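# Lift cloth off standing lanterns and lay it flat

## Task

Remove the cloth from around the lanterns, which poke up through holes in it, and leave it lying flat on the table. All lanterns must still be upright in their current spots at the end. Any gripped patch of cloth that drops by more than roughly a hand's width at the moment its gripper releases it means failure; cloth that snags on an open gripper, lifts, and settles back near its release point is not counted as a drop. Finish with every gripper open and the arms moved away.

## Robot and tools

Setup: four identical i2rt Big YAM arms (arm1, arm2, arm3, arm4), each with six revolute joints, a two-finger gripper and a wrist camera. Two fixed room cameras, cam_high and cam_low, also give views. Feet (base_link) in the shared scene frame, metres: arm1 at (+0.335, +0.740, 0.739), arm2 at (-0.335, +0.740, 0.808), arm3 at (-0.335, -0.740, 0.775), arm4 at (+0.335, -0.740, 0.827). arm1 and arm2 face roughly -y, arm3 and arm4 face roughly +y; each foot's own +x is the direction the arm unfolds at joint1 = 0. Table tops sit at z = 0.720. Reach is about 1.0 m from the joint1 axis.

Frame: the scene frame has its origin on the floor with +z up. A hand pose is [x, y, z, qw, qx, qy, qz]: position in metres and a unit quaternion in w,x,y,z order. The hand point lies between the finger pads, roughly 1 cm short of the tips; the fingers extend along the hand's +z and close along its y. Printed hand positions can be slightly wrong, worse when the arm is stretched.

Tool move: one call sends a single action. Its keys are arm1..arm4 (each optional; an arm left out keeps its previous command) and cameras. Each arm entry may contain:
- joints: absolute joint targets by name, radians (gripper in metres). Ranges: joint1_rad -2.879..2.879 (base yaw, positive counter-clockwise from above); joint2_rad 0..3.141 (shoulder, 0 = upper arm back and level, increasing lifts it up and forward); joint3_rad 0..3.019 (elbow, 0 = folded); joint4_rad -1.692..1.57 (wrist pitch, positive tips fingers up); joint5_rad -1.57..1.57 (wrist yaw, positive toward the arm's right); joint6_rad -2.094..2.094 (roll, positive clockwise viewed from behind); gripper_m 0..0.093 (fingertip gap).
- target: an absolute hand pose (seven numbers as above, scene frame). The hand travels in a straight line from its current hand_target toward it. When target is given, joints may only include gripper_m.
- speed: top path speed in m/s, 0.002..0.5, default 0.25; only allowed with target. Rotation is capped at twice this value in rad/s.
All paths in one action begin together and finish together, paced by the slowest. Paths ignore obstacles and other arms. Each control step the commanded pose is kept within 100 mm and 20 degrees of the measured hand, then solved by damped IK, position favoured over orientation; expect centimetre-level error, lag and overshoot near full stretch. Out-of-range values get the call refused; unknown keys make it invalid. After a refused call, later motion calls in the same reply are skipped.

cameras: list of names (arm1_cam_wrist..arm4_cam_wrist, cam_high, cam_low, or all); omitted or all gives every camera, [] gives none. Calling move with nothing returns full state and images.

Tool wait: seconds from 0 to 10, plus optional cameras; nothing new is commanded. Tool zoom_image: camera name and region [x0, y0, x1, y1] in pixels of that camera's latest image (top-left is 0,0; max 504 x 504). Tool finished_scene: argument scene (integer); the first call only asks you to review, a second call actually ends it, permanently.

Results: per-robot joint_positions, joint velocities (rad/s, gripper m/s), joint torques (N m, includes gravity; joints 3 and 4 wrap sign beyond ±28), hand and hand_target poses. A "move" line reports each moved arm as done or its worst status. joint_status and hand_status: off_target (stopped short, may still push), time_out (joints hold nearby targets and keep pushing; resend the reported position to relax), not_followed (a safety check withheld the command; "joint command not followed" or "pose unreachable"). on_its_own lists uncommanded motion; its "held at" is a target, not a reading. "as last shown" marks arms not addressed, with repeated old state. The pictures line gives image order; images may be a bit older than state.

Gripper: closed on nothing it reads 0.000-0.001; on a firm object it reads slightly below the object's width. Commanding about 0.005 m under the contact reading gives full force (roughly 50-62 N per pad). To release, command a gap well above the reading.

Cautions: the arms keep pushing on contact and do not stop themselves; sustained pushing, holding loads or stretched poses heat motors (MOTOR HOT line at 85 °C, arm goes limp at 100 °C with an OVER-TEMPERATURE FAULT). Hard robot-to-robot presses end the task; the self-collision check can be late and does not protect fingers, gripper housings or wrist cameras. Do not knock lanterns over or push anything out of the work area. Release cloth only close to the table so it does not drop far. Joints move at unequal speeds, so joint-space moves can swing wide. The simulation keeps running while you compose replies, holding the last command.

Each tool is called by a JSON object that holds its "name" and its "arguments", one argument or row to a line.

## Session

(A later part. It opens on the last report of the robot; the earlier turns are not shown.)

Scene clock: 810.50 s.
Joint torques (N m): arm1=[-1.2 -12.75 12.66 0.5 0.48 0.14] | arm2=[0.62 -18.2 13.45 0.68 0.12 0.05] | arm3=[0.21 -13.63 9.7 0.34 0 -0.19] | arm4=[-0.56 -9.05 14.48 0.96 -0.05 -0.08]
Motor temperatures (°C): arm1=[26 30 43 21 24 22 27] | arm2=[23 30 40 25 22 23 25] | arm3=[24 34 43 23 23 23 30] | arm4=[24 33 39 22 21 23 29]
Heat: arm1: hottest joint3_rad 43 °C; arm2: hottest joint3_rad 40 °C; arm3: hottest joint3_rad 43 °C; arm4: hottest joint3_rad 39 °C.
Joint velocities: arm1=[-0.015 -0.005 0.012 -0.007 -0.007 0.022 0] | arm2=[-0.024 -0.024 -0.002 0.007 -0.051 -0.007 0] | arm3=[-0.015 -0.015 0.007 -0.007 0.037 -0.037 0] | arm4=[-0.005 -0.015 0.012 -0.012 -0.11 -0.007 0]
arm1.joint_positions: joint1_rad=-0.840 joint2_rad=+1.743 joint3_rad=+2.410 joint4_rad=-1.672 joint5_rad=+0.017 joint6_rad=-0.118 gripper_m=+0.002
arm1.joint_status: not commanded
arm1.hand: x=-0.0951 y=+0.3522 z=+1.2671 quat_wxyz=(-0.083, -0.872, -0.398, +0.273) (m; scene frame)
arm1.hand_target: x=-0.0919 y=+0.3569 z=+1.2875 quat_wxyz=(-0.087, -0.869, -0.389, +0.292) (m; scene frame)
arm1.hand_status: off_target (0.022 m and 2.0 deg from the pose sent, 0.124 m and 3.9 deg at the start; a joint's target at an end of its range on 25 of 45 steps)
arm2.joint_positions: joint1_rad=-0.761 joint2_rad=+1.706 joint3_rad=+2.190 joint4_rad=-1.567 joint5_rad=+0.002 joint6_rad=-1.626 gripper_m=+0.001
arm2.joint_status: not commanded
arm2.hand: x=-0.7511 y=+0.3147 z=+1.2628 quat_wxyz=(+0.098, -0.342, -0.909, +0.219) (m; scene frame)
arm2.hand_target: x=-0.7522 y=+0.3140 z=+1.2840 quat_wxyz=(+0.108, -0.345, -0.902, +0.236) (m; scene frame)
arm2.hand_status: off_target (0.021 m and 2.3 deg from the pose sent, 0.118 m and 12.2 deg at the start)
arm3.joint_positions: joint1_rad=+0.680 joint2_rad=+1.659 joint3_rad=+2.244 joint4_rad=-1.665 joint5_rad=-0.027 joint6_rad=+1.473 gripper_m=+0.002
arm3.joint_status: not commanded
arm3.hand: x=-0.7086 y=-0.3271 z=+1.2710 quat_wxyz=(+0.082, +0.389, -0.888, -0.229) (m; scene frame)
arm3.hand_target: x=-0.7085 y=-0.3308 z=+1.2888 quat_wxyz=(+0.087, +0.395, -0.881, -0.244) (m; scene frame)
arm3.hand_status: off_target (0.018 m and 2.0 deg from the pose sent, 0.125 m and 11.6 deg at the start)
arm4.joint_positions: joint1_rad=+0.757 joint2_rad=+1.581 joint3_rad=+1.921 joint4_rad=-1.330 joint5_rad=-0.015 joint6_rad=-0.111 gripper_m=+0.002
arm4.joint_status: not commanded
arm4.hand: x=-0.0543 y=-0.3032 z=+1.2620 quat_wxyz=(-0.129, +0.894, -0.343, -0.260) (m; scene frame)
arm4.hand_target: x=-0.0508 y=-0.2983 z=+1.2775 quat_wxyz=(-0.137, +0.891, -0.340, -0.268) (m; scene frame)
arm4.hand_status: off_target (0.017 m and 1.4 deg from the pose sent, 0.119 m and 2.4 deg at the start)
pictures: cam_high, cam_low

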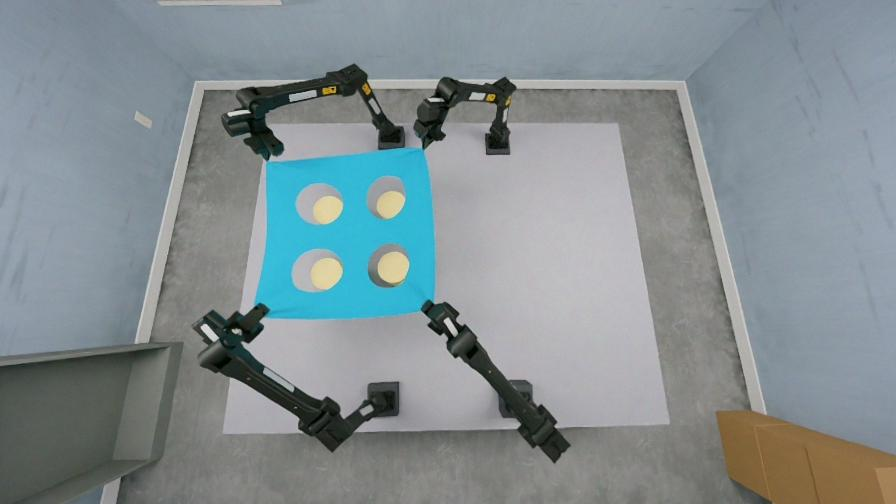

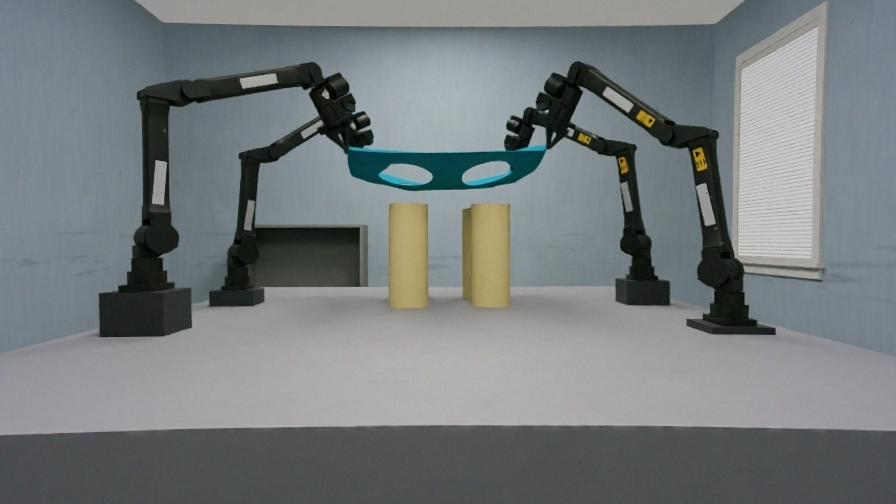

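{"name": "move", "arguments": {
  "arm1": {"target": [0.583, 0.357, 1.288, 0.2976, 0.8706, 0.3894, 0.0434], "speed": 0.25},
  "arm2": {"target": [-0.077, 0.314, 1.284, 0.2048, 0.3446, 0.9024, -0.1583], "speed": 0.25},
  "arm3": {"target": [-0.0335, -0.331, 1.288, 0.2248, -0.3944, 0.8817, 0.1282], "speed": 0.25},
  "arm4": {"target": [0.624, -0.298, 1.278, 0.2941, -0.8910, 0.3402, -0.0625], "speed": 0.25},
  "cameras": ["cam_high", "cam_low"]
}}

Scene clock: 820.77 s.
Joint torques (N m): arm1=[-0.73 -7.36 13.9 1.1 0.16 0.09] | arm2=[0.32 -15.33 14.6 1.65 0.09 0.06] | arm3=[0.67 -11.99 10.85 1.22 0.06 -0.16] | arm4=[-0.21 -6.95 15.58 1.63 -0.11 -0.05]
Motor temperatures (°C): arm1=[26 30 43 21 24 22 27] | arm2=[23 30 41 25 22 23 25] | arm3=[24 34 43 23 23 23 30] | arm4=[24 33 39 22 21 23 29]
Heat: arm1: hottest joint3_rad 43 °C; arm2: hottest joint3_rad 41 °C; arm3: hottest joint3_rad 43 °C; arm4: hottest joint3_rad 39 °C.
move: arm1 off_target; arm2 off_target; arm3 off_target; arm4 off_target
Joint velocities: arm1=[-0.005 -0.005 0.002 -0.002 -0.095 -0.007 0] | arm2=[-0.005 -0.005 -0.007 0.007 0.007 -0.007 -0.001] | arm3=[-0.024 0.005 -0.002 -0.002 -0.022 0.022 0] | arm4=[-0.005 -0.005 0.002 -0.002 -0.066 -0.066 0]
arm1.joint_positions: joint1_rad=+0.562 joint2_rad=+1.387 joint3_rad=+1.985 joint4_rad=-1.634 joint5_rad=-0.007 joint6_rad=+1.307 gripper_m=+0.002
arm1.joint_status: not commanded
arm1.hand: x=+0.5894 y=+0.3613 z=+1.2618 quat_wxyz=(-0.265, -0.878, -0.395, -0.040) (m; scene frame)
arm1.hand_target: x=+0.5914 y=+0.3630 z=+1.2887 quat_wxyz=(-0.296, -0.871, -0.389, -0.047) (m; scene frame)
arm1.hand_status: off_target (0.027 m and 3.9 deg from the pose sent, 0.678 m and 44.1 deg at the start; a joint's target at an end of its range on 74 of 107 steps)
arm2.joint_positions: joint1_rad=+0.567 joint2_rad=+1.461 joint3_rad=+1.864 joint4_rad=-1.539 joint5_rad=+0.002 joint6_rad=-0.306 gripper_m=+0.001
arm2.joint_status: not commanded
arm2.hand: x=-0.0715 y=+0.3105 z=+1.2474 quat_wxyz=(-0.170, -0.340, -0.916, +0.131) (m; scene frame)
arm2.hand_target: x=-0.0725 y=+0.3063 z=+1.2842 quat_wxyz=(-0.203, -0.344, -0.903, +0.158) (m; scene frame)
arm2.hand_status: off_target (0.037 m and 5.3 deg from the pose sent, 0.674 m and 35.6 deg at the start)
arm3.joint_positions: joint1_rad=-0.682 joint2_rad=+1.546 joint3_rad=+2.066 joint4_rad=-1.638 joint5_rad=-0.011 joint6_rad=+0.112 gripper_m=+0.002
arm3.joint_status: not commanded
arm3.hand: x=-0.0282 y=-0.3278 z=+1.2606 quat_wxyz=(-0.197, +0.387, -0.893, -0.119) (m; scene frame)
arm3.hand_target: x=-0.0289 y=-0.3237 z=+1.2877 quat_wxyz=(-0.227, +0.392, -0.881, -0.135) (m; scene frame)
arm3.hand_status: off_target (0.028 m and 3.7 deg from the pose sent, 0.675 m and 37.1 deg at the start; a joint's target at an end of its range on 70 of 107 steps)
arm4.joint_positions: joint1_rad=-0.526 joint2_rad=+1.414 joint3_rad=+1.725 joint4_rad=-1.327 joint5_rad=+0.011 joint6_rad=-1.402 gripper_m=+0.002
arm4.joint_status: not commanded
arm4.hand: x=+0.6164 y=-0.3017 z=+1.2525 quat_wxyz=(-0.270, +0.897, -0.345, +0.056) (m; scene frame)
arm4.hand_target: x=+0.6233 y=-0.2989 z=+1.2778 quat_wxyz=(-0.296, +0.891, -0.340, +0.065) (m; scene frame)
arm4.hand_status: off_target (0.027 m and 3.0 deg from the pose sent, 0.679 m and 41.8 deg at the start)
pictures: cam_high, cam_low

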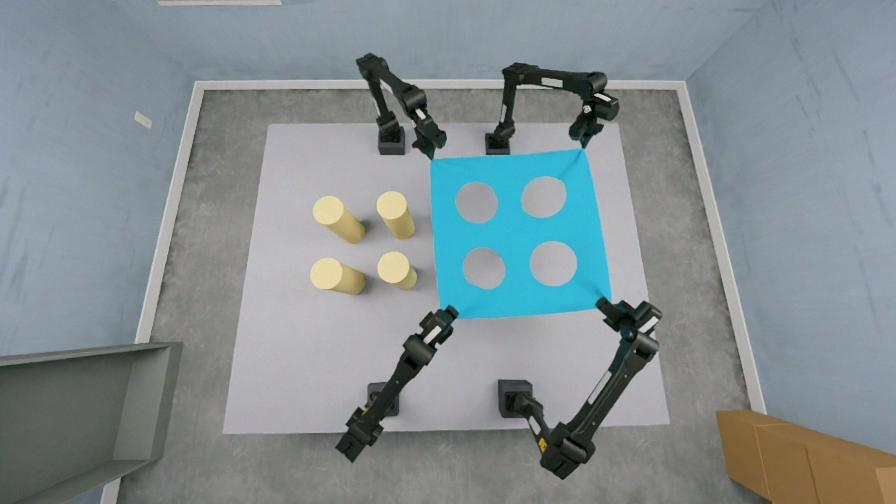

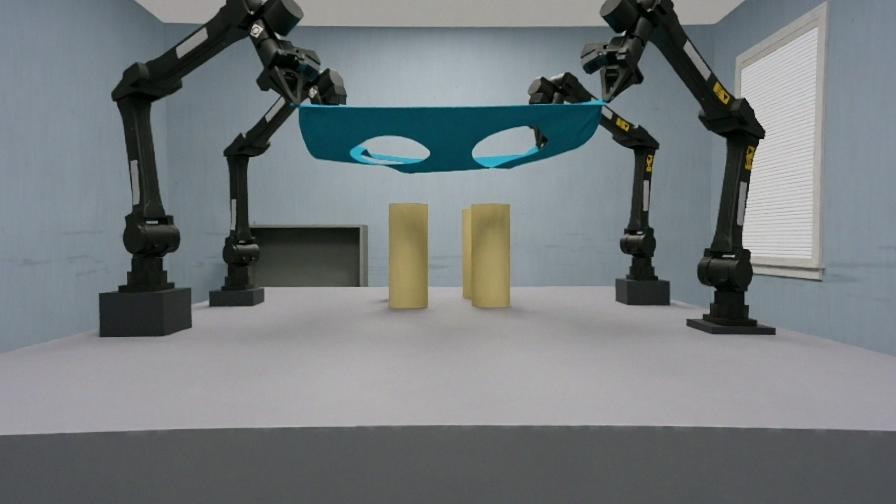

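{"name": "move", "arguments": {
  "arm1": {"target": [0.589, 0.350, 0.87, 0.2976, 0.8706, 0.3894, 0.0434], "speed": 0.25},
  "arm2": {"target": [-0.064, 0.311, 0.87, 0.2048, 0.3446, 0.9024, -0.1583], "speed": 0.25},
  "arm3": {"target": [-0.026, -0.327, 0.87, 0.2248, -0.3944, 0.8817, 0.1282], "speed": 0.25},
  "arm4": {"target": [0.627, -0.290, 0.87, 0.2941, -0.8910, 0.3402, -0.0625], "speed": 0.25},
  "cameras": ["cam_high", "cam_low"]
}}

Scene clock: 837.20 s.
Joint torques (N m): arm1=[-1.44 -7.77 9.83 1.42 0.2 -0.01] | arm2=[1.73 -15.38 7.75 1.8 0.07 0.04] | arm3=[0.09 -12.22 6.9 1.4 0.27 -0.16] | arm4=[-0.5 -8.53 8.76 1.95 -0.18 -0.03]
Motor temperatures (°C): arm1=[26 30 45 21 24 22 27] | arm2=[23 30 42 25 22 23 25] | arm3=[24 35 42 23 23 23 30] | arm4=[24 33 40 22 21 23 29]
Heat: arm1: hottest joint3_rad 45 °C; arm2: hottest joint3_rad 42 °C; arm3: hottest joint3_rad 42 °C; arm4: hottest joint3_rad 40 °C.
move: arm1 off_target; arm2 done; arm3 off_target; arm4 done
Joint velocities: arm1=[-0.005 -0.015 -0.007 -0.002 0.007 -0.007 0] | arm2=[0.005 0.005 -0.012 0.007 -0.022 -0.007 0] | arm3=[-0.005 0.005 0.007 -0.022 0.11 -0.037 0] | arm4=[0.015 -0.024 -0.012 -0.012 0.007 -0.022 0]
arm1.joint_positions: joint1_rad=+0.561 joint2_rad=+1.319 joint3_rad=+0.799 joint4_rad=-0.477 joint5_rad=-0.004 joint6_rad=+1.308 gripper_m=+0.002
arm1.joint_status: not commanded
arm1.hand: x=+0.5853 y=+0.3573 z=+0.8613 quat_wxyz=(-0.284, -0.874, -0.392, -0.041) (m; scene frame)
arm1.hand_target: x=+0.5872 y=+0.3526 z=+0.8702 quat_wxyz=(-0.298, -0.870, -0.390, -0.043) (m; scene frame)
arm1.hand_status: off_target (0.012 m and 1.6 deg from the pose sent, 0.392 m and 3.9 deg at the start)
arm2.joint_positions: joint1_rad=+0.571 joint2_rad=+1.550 joint3_rad=+0.882 joint4_rad=-0.398 joint5_rad=+0.010 joint6_rad=-0.287 gripper_m=+0.001
arm2.joint_status: not commanded
arm2.hand: x=-0.0717 y=+0.3138 z=+0.8654 quat_wxyz=(-0.196, -0.345, -0.905, +0.153) (m; scene frame)
arm2.hand_target: x=-0.0666 y=+0.3151 z=+0.8703 quat_wxyz=(-0.205, -0.345, -0.902, +0.158) (m; scene frame)
arm2.hand_status: done (0.009 m and 1.2 deg from the pose sent, 0.377 m and 5.3 deg at the start)
arm3.joint_positions: joint1_rad=-0.682 joint2_rad=+1.527 joint3_rad=+0.937 joint4_rad=-0.497 joint5_rad=-0.011 joint6_rad=+0.101 gripper_m=+0.002
arm3.joint_status: not commanded
arm3.hand: x=-0.0338 y=-0.3361 z=+0.8622 quat_wxyz=(-0.211, +0.390, -0.887, -0.125) (m; scene frame)
arm3.hand_target: x=-0.0303 y=-0.3328 z=+0.8702 quat_wxyz=(-0.225, +0.395, -0.882, -0.128) (m; scene frame)
arm3.hand_status: off_target (0.014 m and 1.8 deg from the pose sent, 0.391 m and 3.7 deg at the start)
arm4.joint_positions: joint1_rad=-0.526 joint2_rad=+1.658 joint3_rad=+0.902 joint4_rad=-0.226 joint5_rad=+0.007 joint6_rad=-1.404 gripper_m=+0.002
arm4.joint_status: not commanded
arm4.hand: x=+0.6221 y=-0.2867 z=+0.8649 quat_wxyz=(-0.287, +0.893, -0.342, +0.058) (m; scene frame)
arm4.hand_target: x=+0.6290 y=-0.2868 z=+0.8691 quat_wxyz=(-0.294, +0.891, -0.340, +0.062) (m; scene frame)
arm4.hand_status: done (0.008 m and 1.1 deg from the pose sent, 0.383 m and 3.0 deg at the start)
pictures: cam_high, cam_low

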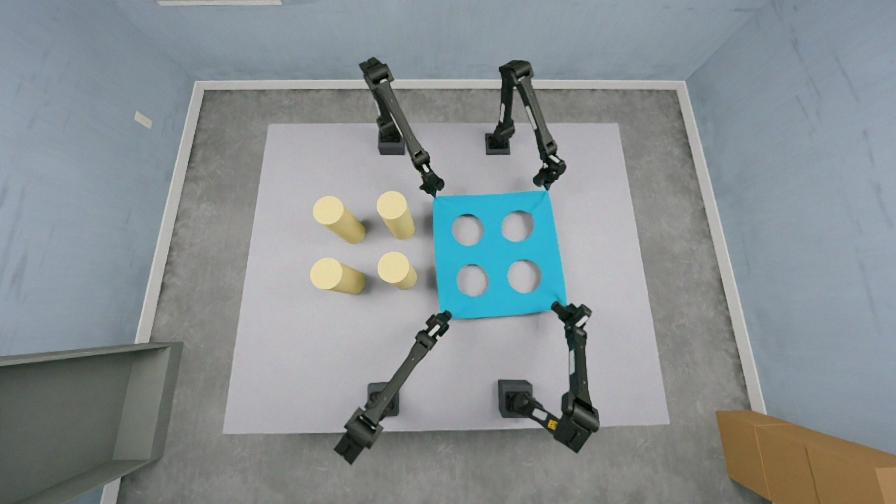

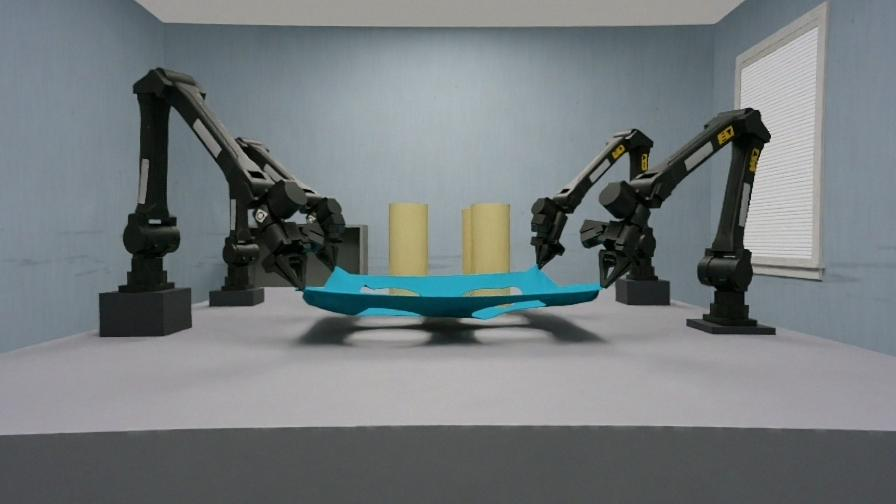

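{"name": "move", "arguments": {
  "arm1": {"target": [0.589, 0.354, 0.752, 0.2976, 0.8706, 0.3894, 0.0434], "speed": 0.1},
  "arm2": {"target": [-0.064, 0.313, 0.748, 0.2048, 0.3446, 0.9024, -0.1583], "speed": 0.1},
  "arm3": {"target": [-0.026, -0.329, 0.750, 0.2248, -0.3944, 0.8817, 0.1282], "speed": 0.1},
  "arm4": {"target": [0.627, -0.294, 0.748, 0.2941, -0.8910, 0.3402, -0.0625], "speed": 0.1}
}}

Scene clock: 846.33 s.
Joint torques (N m): arm1=[-0.44 -7.94 6.91 1.51 0.42 0.06] | arm2=[1.79 -16.09 5.3 2.03 0.05 0.03] | arm3=[-0.21 -12.4 5.24 1.63 0.21 -0.15] | arm4=[-0.91 -8.64 5.67 1.96 -0.27 -0.03]
Motor temperatures (°C): arm1=[26 30 44 21 24 22 27] | arm2=[23 30 41 25 22 23 25] | arm3=[24 35 41 23 23 23 30] | arm4=[24 32 39 22 21 23 29]
Heat: arm1: hottest joint3_rad 44 °C; arm2: hottest joint3_rad 41 °C; arm3: hottest joint3_rad 41 °C; arm4: hottest joint3_rad 39 °C.
move: arm1 done; arm2 done; arm3 done; arm4 done
Joint velocities: arm1=[-0.015 0.005 -0.027 0.002 -0.037 0.051 -0.001] | arm2=[-0.015 0.005 -0.027 -0.017 -0.007 0.066 0] | arm3=[0.005 -0.015 0.012 0.002 0.007 -0.037 0] | arm4=[-0.005 0.005 -0.017 0.002 -0.007 -0.037 -0.001]
arm1.joint_positions: joint1_rad=+0.562 joint2_rad=+1.552 joint3_rad=+0.659 joint4_rad=-0.082 joint5_rad=-0.003 joint6_rad=+1.308 gripper_m=+0.002
arm1.joint_status: not commanded
arm1.hand: x=+0.5860 y=+0.3543 z=+0.7524 quat_wxyz=(-0.294, -0.871, -0.391, -0.042) (m; scene frame)
arm1.hand_target: x=+0.5885 y=+0.3548 z=+0.7517 quat_wxyz=(-0.298, -0.871, -0.390, -0.043) (m; scene frame)
arm1.hand_status: done (0.003 m and 0.4 deg from the pose sent, 0.109 m and 1.6 deg at the start)
arm2.joint_positions: joint1_rad=+0.572 joint2_rad=+1.820 joint3_rad=+0.807 joint4_rad=-0.042 joint5_rad=+0.011 joint6_rad=-0.286 gripper_m=+0.001
arm2.joint_status: not commanded
arm2.hand: x=-0.0694 y=+0.3111 z=+0.7490 quat_wxyz=(-0.200, -0.345, -0.904, +0.156) (m; scene frame)
arm2.hand_target: x=-0.0650 y=+0.3140 z=+0.7485 quat_wxyz=(-0.205, -0.345, -0.902, +0.158) (m; scene frame)
arm2.hand_status: done (0.006 m and 0.6 deg from the pose sent, 0.118 m and 1.2 deg at the start)
arm3.joint_positions: joint1_rad=-0.682 joint2_rad=+1.759 joint3_rad=+0.842 joint4_rad=-0.158 joint5_rad=-0.011 joint6_rad=+0.099 gripper_m=+0.002
arm3.joint_status: not commanded
arm3.hand: x=-0.0304 y=-0.3319 z=+0.7513 quat_wxyz=(-0.217, +0.391, -0.886, -0.127) (m; scene frame)
arm3.hand_target: x=-0.0272 y=-0.3304 z=+0.7513 quat_wxyz=(-0.225, +0.395, -0.882, -0.128) (m; scene frame)
arm3.hand_status: done (0.005 m and 1.1 deg from the pose sent, 0.113 m and 1.8 deg at the start)
arm4.joint_positions: joint1_rad=-0.528 joint2_rad=+1.926 joint3_rad=+0.839 joint4_rad=+0.124 joint5_rad=+0.006 joint6_rad=-1.409 gripper_m=+0.002
arm4.joint_status: not commanded
arm4.hand: x=+0.6214 y=-0.2874 z=+0.7514 quat_wxyz=(-0.295, +0.891, -0.340, +0.060) (m; scene frame)
arm4.hand_target: x=+0.6273 y=-0.2935 z=+0.7469 quat_wxyz=(-0.294, +0.891, -0.340, +0.062) (m; scene frame)
arm4.hand_status: done (0.009 m and 0.4 deg from the pose sent, 0.117 m and 1.1 deg at the start)
pictures: arm1_cam_wrist, arm2_cam_wrist, arm3_cam_wrist, arm4_cam_wrist, cam_high, cam_low
camera_calibration:
arm1_cam_wrist: T_world_to_cam=[[-0.654054, 0.514817, -0.554235, 0.61956], [0.399379, 0.857255, 0.324977, -0.774077], [0.642425, -0.00879752, -0.766298, 0.333561], [0, 0, 0, 1]] pos_world=[0.500089, 0.347556, 0.850546]
arm2_cam_wrist: T_world_to_cam=[[-0.688445, -0.712168, 0.137333, 0.0741855], [-0.699293, 0.702002, 0.134841, -0.363722], [-0.192438, -0.00320535, -0.981304, 0.844494], [0, 0, 0, 1]] pos_world=[-0.0407631, 0.310873, 0.867562]
arm3_cam_wrist: T_world_to_cam=[[0.750016, -0.658868, -0.0580362, -0.15159], [-0.650665, -0.750734, 0.114164, -0.348217], [-0.118789, -0.0478631, -0.991765, 0.850629], [0, 0, 0, 1]] pos_world=[-0.0118325, -0.320583, 0.87458]
arm4_cam_wrist: T_world_to_cam=[[0.564828, 0.598474, 0.568154, -0.606802], [0.436248, -0.800977, 0.410028, -0.805693], [0.700469, 0.0162606, -0.713497, 0.226122], [0, 0, 0, 1]] pos_world=[0.535829, -0.285864, 0.83645]

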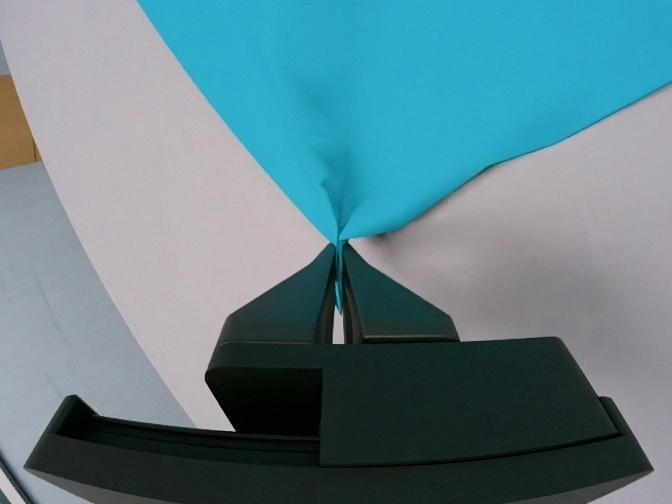

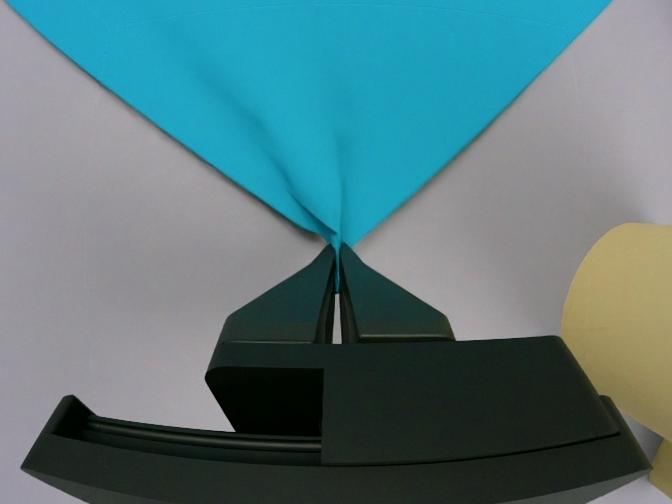

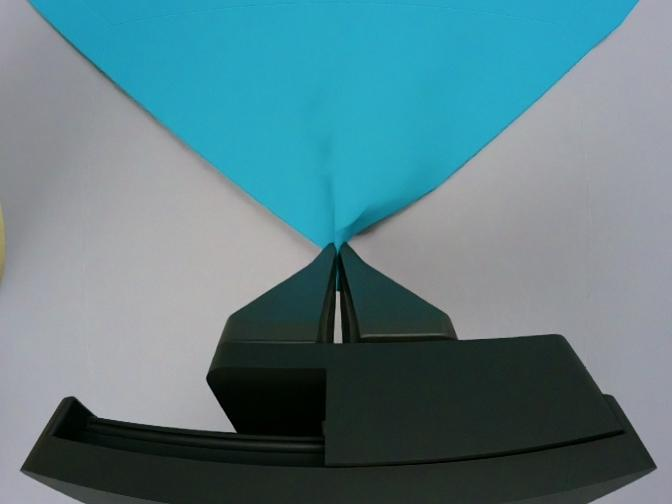

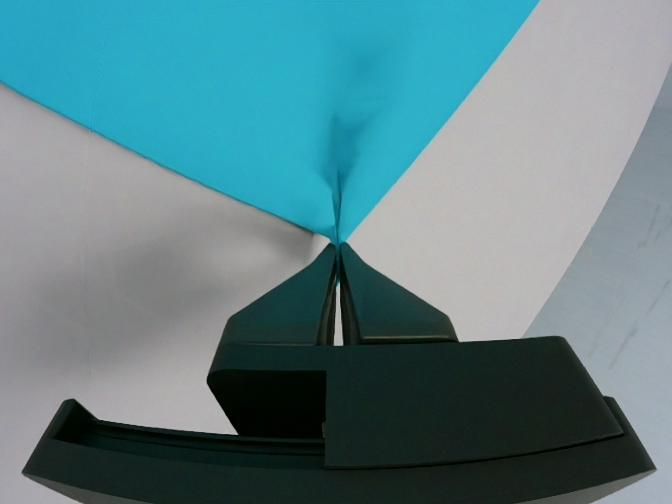

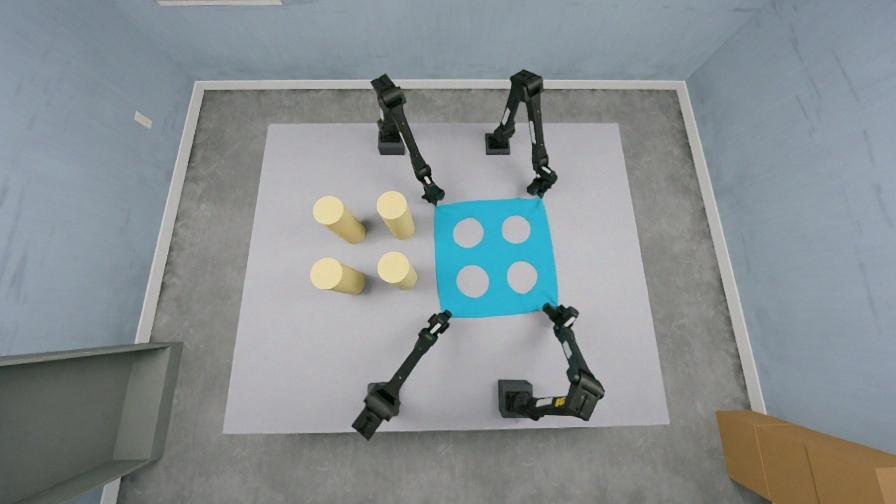

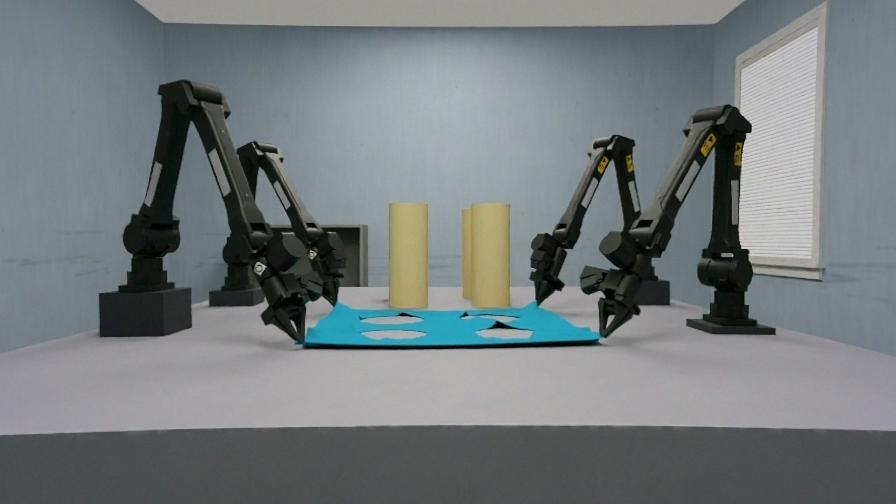

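{"name": "zoom_image", "arguments": {
  "camera": "cam_low",
  "region": [250, 250, 650, 370]
}}

{"name": "zoom_image", "arguments": {
  "camera": "cam_high",
  "region": [300, 170, 600, 340]
}}

Scaled by 1.260.

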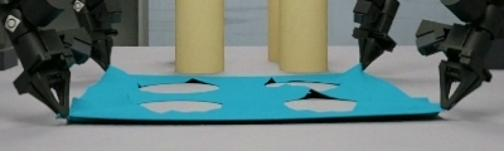

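Scaled by 1.680.

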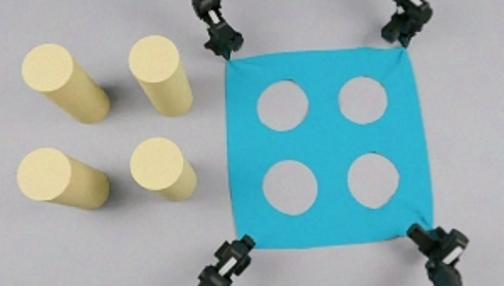

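{"name": "move", "arguments": {
  "arm1": {"target": [0.592, 0.363, 0.737, 0.2976, 0.8706, 0.3894, 0.0434], "speed": 0.06},
  "arm2": {"target": [-0.067, 0.321, 0.736, 0.2048, 0.3446, 0.9024, -0.1583], "speed": 0.06},
  "arm3": {"target": [-0.029, -0.337, 0.736, 0.2248, -0.3944, 0.8817, 0.1282], "speed": 0.06},
  "arm4": {"target": [0.631, -0.303, 0.734, 0.2941, -0.8910, 0.3402, -0.0625], "speed": 0.06},
  "cameras": ["cam_high", "cam_low"]
}}

{"name": "zoom_image", "arguments": {
  "camera": "cam_low",
  "region": [250, 250, 650, 370]
}}

{"name": "zoom_image", "arguments": {
  "camera": "cam_high",
  "region": [410, 180, 590, 340]
}}

Scene clock: 855.43 s.
Joint torques (N m): arm1=[-0.38 -7 6.2 1.31 0.37 0.12] | arm2=[1.61 -15.21 4.86 1.92 0.06 0.03] | arm3=[-0.44 -11.63 4.9 1.58 0.12 -0.16] | arm4=[-1.03 -8.06 4.97 1.78 -0.21 -0.06]
Motor temperatures (°C): arm1=[26 30 42 21 24 22 27] | arm2=[23 31 40 25 22 23 25] | arm3=[24 35 40 23 23 23 30] | arm4=[24 33 38 22 21 23 29]
Heat: arm1: hottest joint3_rad 42 °C; arm2: hottest joint3_rad 40 °C; arm3: hottest joint3_rad 40 °C; arm4: hottest joint3_rad 38 °C.
move: arm1 done; arm2 done; arm3 done; arm4 off_target
Joint velocities: arm1=[-0.005 0.015 0.002 -0.002 -0.022 0.007 -0.001] | arm2=[-0.015 -0.005 -0.002 -0.012 -0.037 0.051 0] | arm3=[-0.005 -0.005 -0.007 0.002 -0.037 0.007 0] | arm4=[-0.005 -0.005 -0.017 -0.017 -0.022 0.007 0]
arm1.joint_positions: joint1_rad=+0.581 joint2_rad=+1.574 joint3_rad=+0.640 joint4_rad=-0.026 joint5_rad=+0.010 joint6_rad=+1.321 gripper_m=+0.002
arm1.joint_status: not commanded
arm1.hand: x=+0.5909 y=+0.3586 z=+0.7436 quat_wxyz=(-0.302, -0.868, -0.391, -0.042) (m; scene frame)
arm1.hand_target: x=+0.5919 y=+0.3632 z=+0.7372 quat_wxyz=(-0.297, -0.871, -0.390, -0.043) (m; scene frame)
arm1.hand_status: done (0.008 m and 0.6 deg from the pose sent, 0.019 m and 0.4 deg at the start)
arm2.joint_positions: joint1_rad=+0.577 joint2_rad=+1.834 joint3_rad=+0.788 joint4_rad=+0.004 joint5_rad=+0.013 joint6_rad=-0.282 gripper_m=+0.001
arm2.joint_status: not commanded
arm2.hand: x=-0.0695 y=+0.3152 z=+0.7419 quat_wxyz=(-0.205, -0.344, -0.902, +0.160) (m; scene frame)
arm2.hand_target: x=-0.0671 y=+0.3211 z=+0.7364 quat_wxyz=(-0.205, -0.345, -0.902, +0.158) (m; scene frame)
arm2.hand_status: done (0.009 m and 0.2 deg from the pose sent, 0.017 m and 0.6 deg at the start)
arm3.joint_positions: joint1_rad=-0.682 joint2_rad=+1.776 joint3_rad=+0.819 joint4_rad=-0.106 joint5_rad=-0.011 joint6_rad=+0.094 gripper_m=+0.002
arm3.joint_status: not commanded
arm3.hand: x=-0.0325 y=-0.3347 z=+0.7410 quat_wxyz=(-0.222, +0.392, -0.883, -0.130) (m; scene frame)
arm3.hand_target: x=-0.0291 y=-0.3370 z=+0.7365 quat_wxyz=(-0.225, +0.394, -0.882, -0.128) (m; scene frame)
arm3.hand_status: done (0.007 m and 0.5 deg from the pose sent, 0.016 m and 1.1 deg at the start)
arm4.joint_positions: joint1_rad=-0.546 joint2_rad=+1.945 joint3_rad=+0.828 joint4_rad=+0.171 joint5_rad=-0.007 joint6_rad=-1.424 gripper_m=+0.002
arm4.joint_status: not commanded
arm4.hand: x=+0.6274 y=-0.2917 z=+0.7450 quat_wxyz=(-0.304, +0.889, -0.338, +0.060) (m; scene frame)
arm4.hand_target: x=+0.6308 y=-0.3030 z=+0.7341 quat_wxyz=(-0.294, +0.891, -0.340, +0.062) (m; scene frame)
arm4.hand_status: off_target (0.016 m and 1.2 deg from the pose sent, 0.025 m and 0.4 deg at the start)
pictures: cam_high, cam_low

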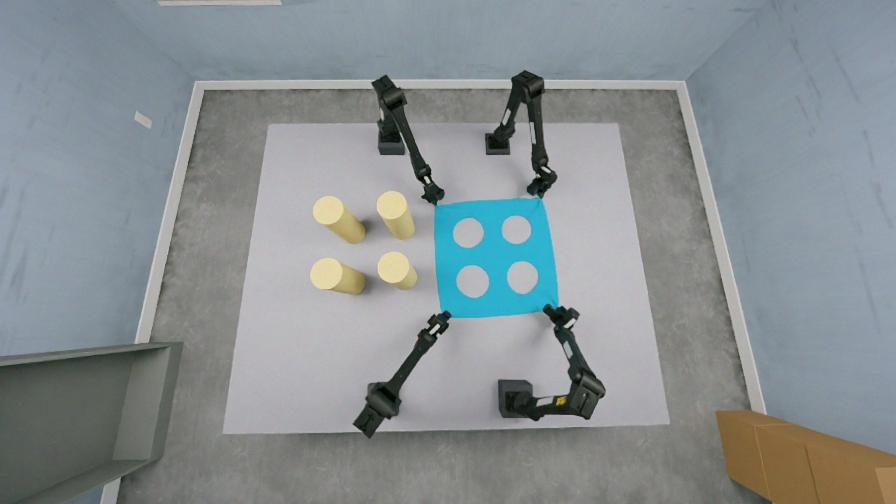

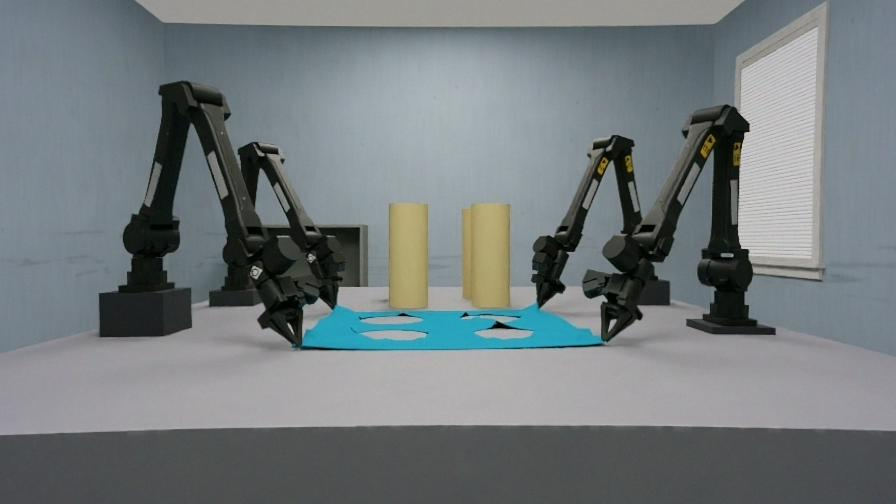

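Scaled by 1.260.

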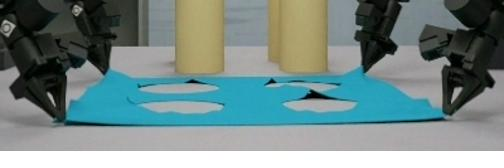

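Scaled by 2.800.

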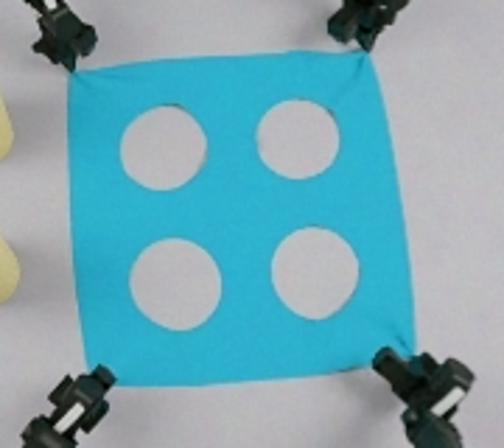

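{"name": "move", "arguments": {
  "arm1": {"joints": {"gripper_m": 0.085}},
  "arm2": {"joints": {"gripper_m": 0.085}},
  "arm3": {"joints": {"gripper_m": 0.085}},
  "arm4": {"joints": {"gripper_m": 0.085}}
}}

{"name": "zoom_image", "arguments": {
  "camera": "cam_high",
  "region": [410, 180, 590, 340]
}}

Scene clock: 863.13 s.
Joint torques (N m): arm1=[-1.32 -5.89 6.13 0.42 0.38 0.08] | arm2=[1.49 -15.27 4.86 1.96 0.05 0.03] | arm3=[-0.62 -11.75 4.92 1.57 0.13 -0.15] | arm4=[-0.79 -6.71 4.78 0.72 -0.21 -0.01]
Motor temperatures (°C): arm1=[26 30 41 21 24 22 27] | arm2=[23 30 39 25 22 23 25] | arm3=[24 34 39 23 23 23 30] | arm4=[24 33 37 22 21 23 29]
Heat: arm1: hottest joint3_rad 41 °C; arm2: hottest joint3_rad 39 °C; arm3: hottest joint3_rad 39 °C; arm4: hottest joint3_rad 37 °C.
move: arm1 done; arm2 done; arm3 done; arm4 done
Joint velocities: arm1=[-0.005 -0.005 -0.002 -0.012 0.037 0.007 0] | arm2=[-0.005 -0.015 0.007 -0.002 0.037 -0.037 0] | arm3=[-0.015 -0.005 -0.002 0.022 0.037 -0.037 -0.002] | arm4=[-0.005 -0.015 0.007 -0.002 -0.022 0.037 0.001]
arm1.joint_positions: joint1_rad=+0.588 joint2_rad=+1.557 joint3_rad=+0.645 joint4_rad=+0.001 joint5_rad=+0.009 joint6_rad=+1.324 gripper_m=+0.085
arm1.joint_status: all done
arm1.hand: x=+0.5993 y=+0.3528 z=+0.7566 quat_wxyz=(-0.324, -0.861, -0.390, -0.048) (m; scene frame)
arm1.hand_target: x=+0.5919 y=+0.3632 z=+0.7372 quat_wxyz=(-0.297, -0.871, -0.390, -0.043) (m; scene frame)
arm1.hand_status: not commanded
arm2.joint_positions: joint1_rad=+0.578 joint2_rad=+1.834 joint3_rad=+0.788 joint4_rad=+0.004 joint5_rad=+0.014 joint6_rad=-0.281 gripper_m=+0.085
arm2.joint_status: all done
arm2.hand: x=-0.0690 y=+0.3154 z=+0.7420 quat_wxyz=(-0.205, -0.344, -0.902, +0.160) (m; scene frame)
arm2.hand_target: x=-0.0670 y=+0.3211 z=+0.7364 quat_wxyz=(-0.205, -0.345, -0.902, +0.158) (m; scene frame)
arm2.hand_status: not commanded
arm3.joint_positions: joint1_rad=-0.683 joint2_rad=+1.776 joint3_rad=+0.819 joint4_rad=-0.105 joint5_rad=-0.011 joint6_rad=+0.093 gripper_m=+0.085
arm3.joint_status: all done
arm3.hand: x=-0.0322 y=-0.3349 z=+0.7411 quat_wxyz=(-0.222, +0.392, -0.883, -0.129) (m; scene frame)
arm3.hand_target: x=-0.0291 y=-0.3371 z=+0.7365 quat_wxyz=(-0.225, +0.394, -0.882, -0.128) (m; scene frame)
arm3.hand_status: not commanded
arm4.joint_positions: joint1_rad=-0.549 joint2_rad=+1.926 joint3_rad=+0.834 joint4_rad=+0.200 joint5_rad=-0.006 joint6_rad=-1.428 gripper_m=+0.085
arm4.joint_status: all done
arm4.hand: x=+0.6358 y=-0.2822 z=+0.7612 quat_wxyz=(-0.328, +0.881, -0.335, +0.067) (m; scene frame)
arm4.hand_target: x=+0.6309 y=-0.3032 z=+0.7340 quat_wxyz=(-0.294, +0.891, -0.340, +0.063) (m; scene frame)
arm4.hand_status: not commanded
pictures: arm1_cam_wrist, arm2_cam_wrist, arm3_cam_wrist, arm4_cam_wrist, cam_high, cam_low
camera_calibration:
arm1_cam_wrist: T_world_to_cam=[[-0.636682, 0.480031, -0.603494, 0.670576], [0.382717, 0.87613, 0.293127, -0.752035], [0.66945, -0.0443385, -0.741533, 0.305805], [0, 0, 0, 1]] pos_world=[0.51004, 0.350542, 0.851895]
arm2_cam_wrist: T_world_to_cam=[[-0.689472, -0.710578, 0.140379, 0.0756071], [-0.700128, 0.703479, 0.122226, -0.356701], [-0.185605, -0.0140118, -0.982525, 0.842409], [0, 0, 0, 1]] pos_world=[-0.0412521, 0.31646, 0.860672]
arm3_cam_wrist: T_world_to_cam=[[0.753121, -0.655465, -0.05634, -0.152857], [-0.64875, -0.754158, 0.101828, -0.342345], [-0.109234, -0.0401379, -0.993205, 0.844111], [0, 0, 0, 1]] pos_world=[-0.014771, -0.324494, 0.864624]
arm4_cam_wrist: T_world_to_cam=[[0.540252, 0.56387, 0.624642, -0.66079], [0.421341, -0.823803, 0.379236, -0.785401], [0.728422, 0.0583043, -0.682643, 0.193548], [0, 0, 0, 1]] pos_world=[0.54693, -0.285701, 0.842734]

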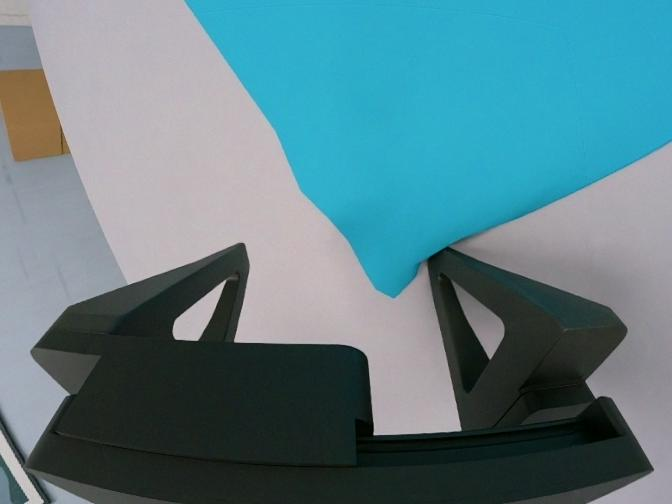

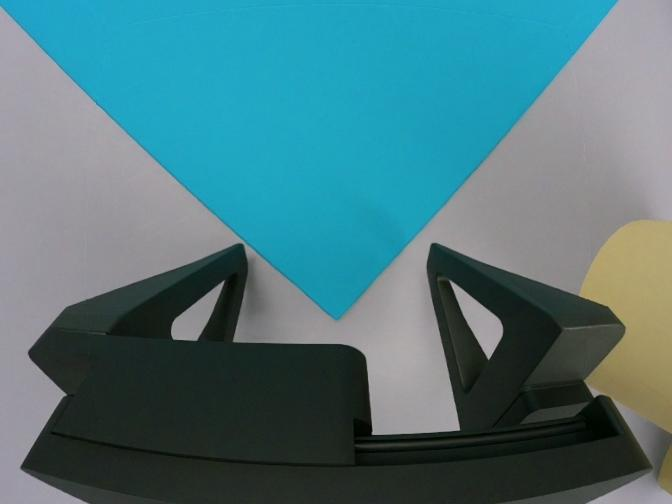

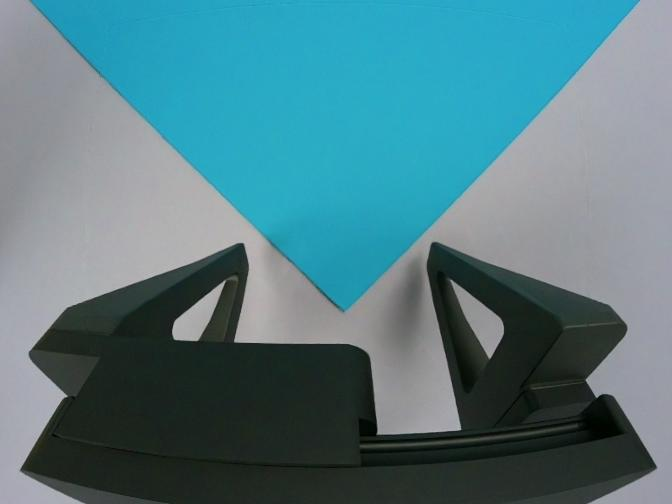

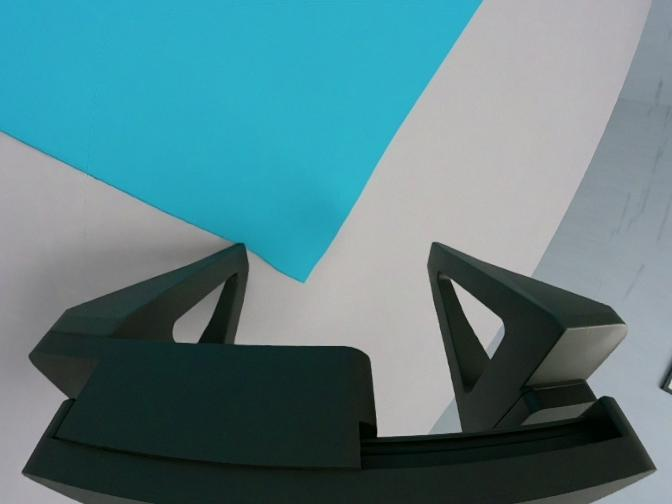

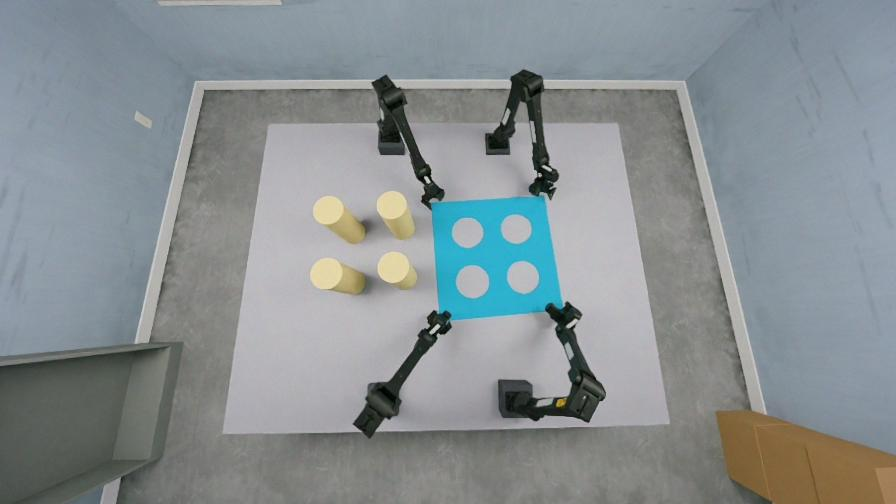

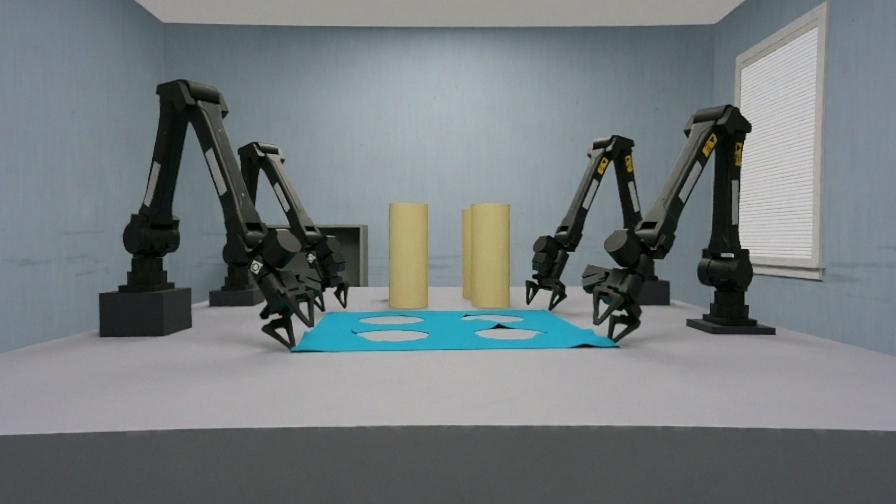

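Scaled by 2.800.

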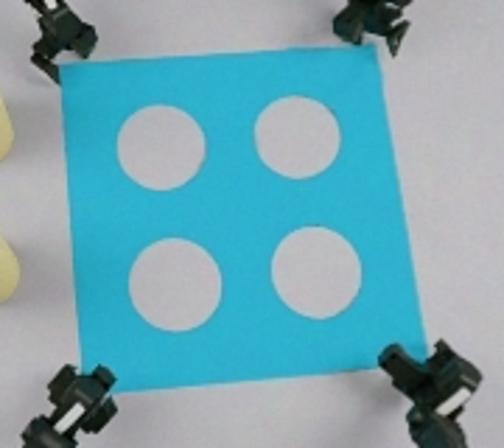

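{"name": "zoom_image", "arguments": {
  "camera": "arm1_cam_wrist",
  "region": [220, 170, 520, 390]
}}

{"name": "zoom_image", "arguments": {
  "camera": "arm4_cam_wrist",
  "region": [150, 170, 450, 390]
}}

{"name": "zoom_image", "arguments": {
  "camera": "cam_low",
  "region": [250, 280, 650, 380]
}}

Scaled by 1.680 from the camera's 672x504 image, which has a finer 960x720 frame.

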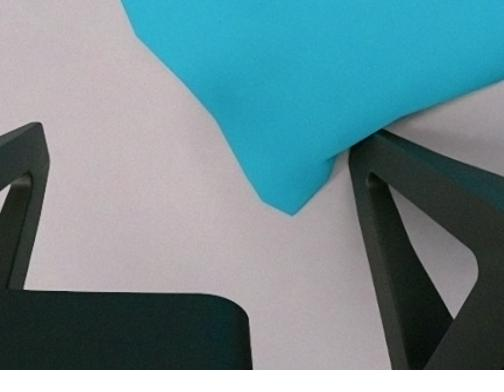

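Scaled by 1.680 from the camera's 672x504 image, which has a finer 960x720 frame.

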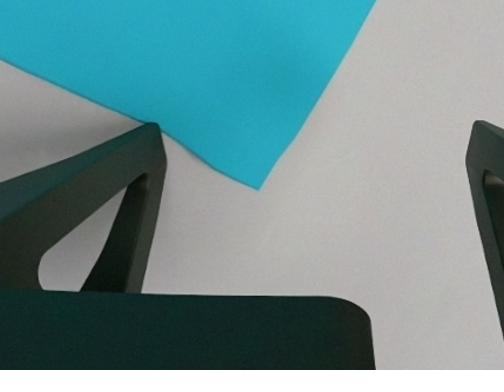

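Scaled by 1.260.

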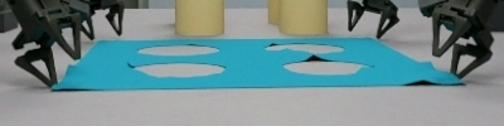

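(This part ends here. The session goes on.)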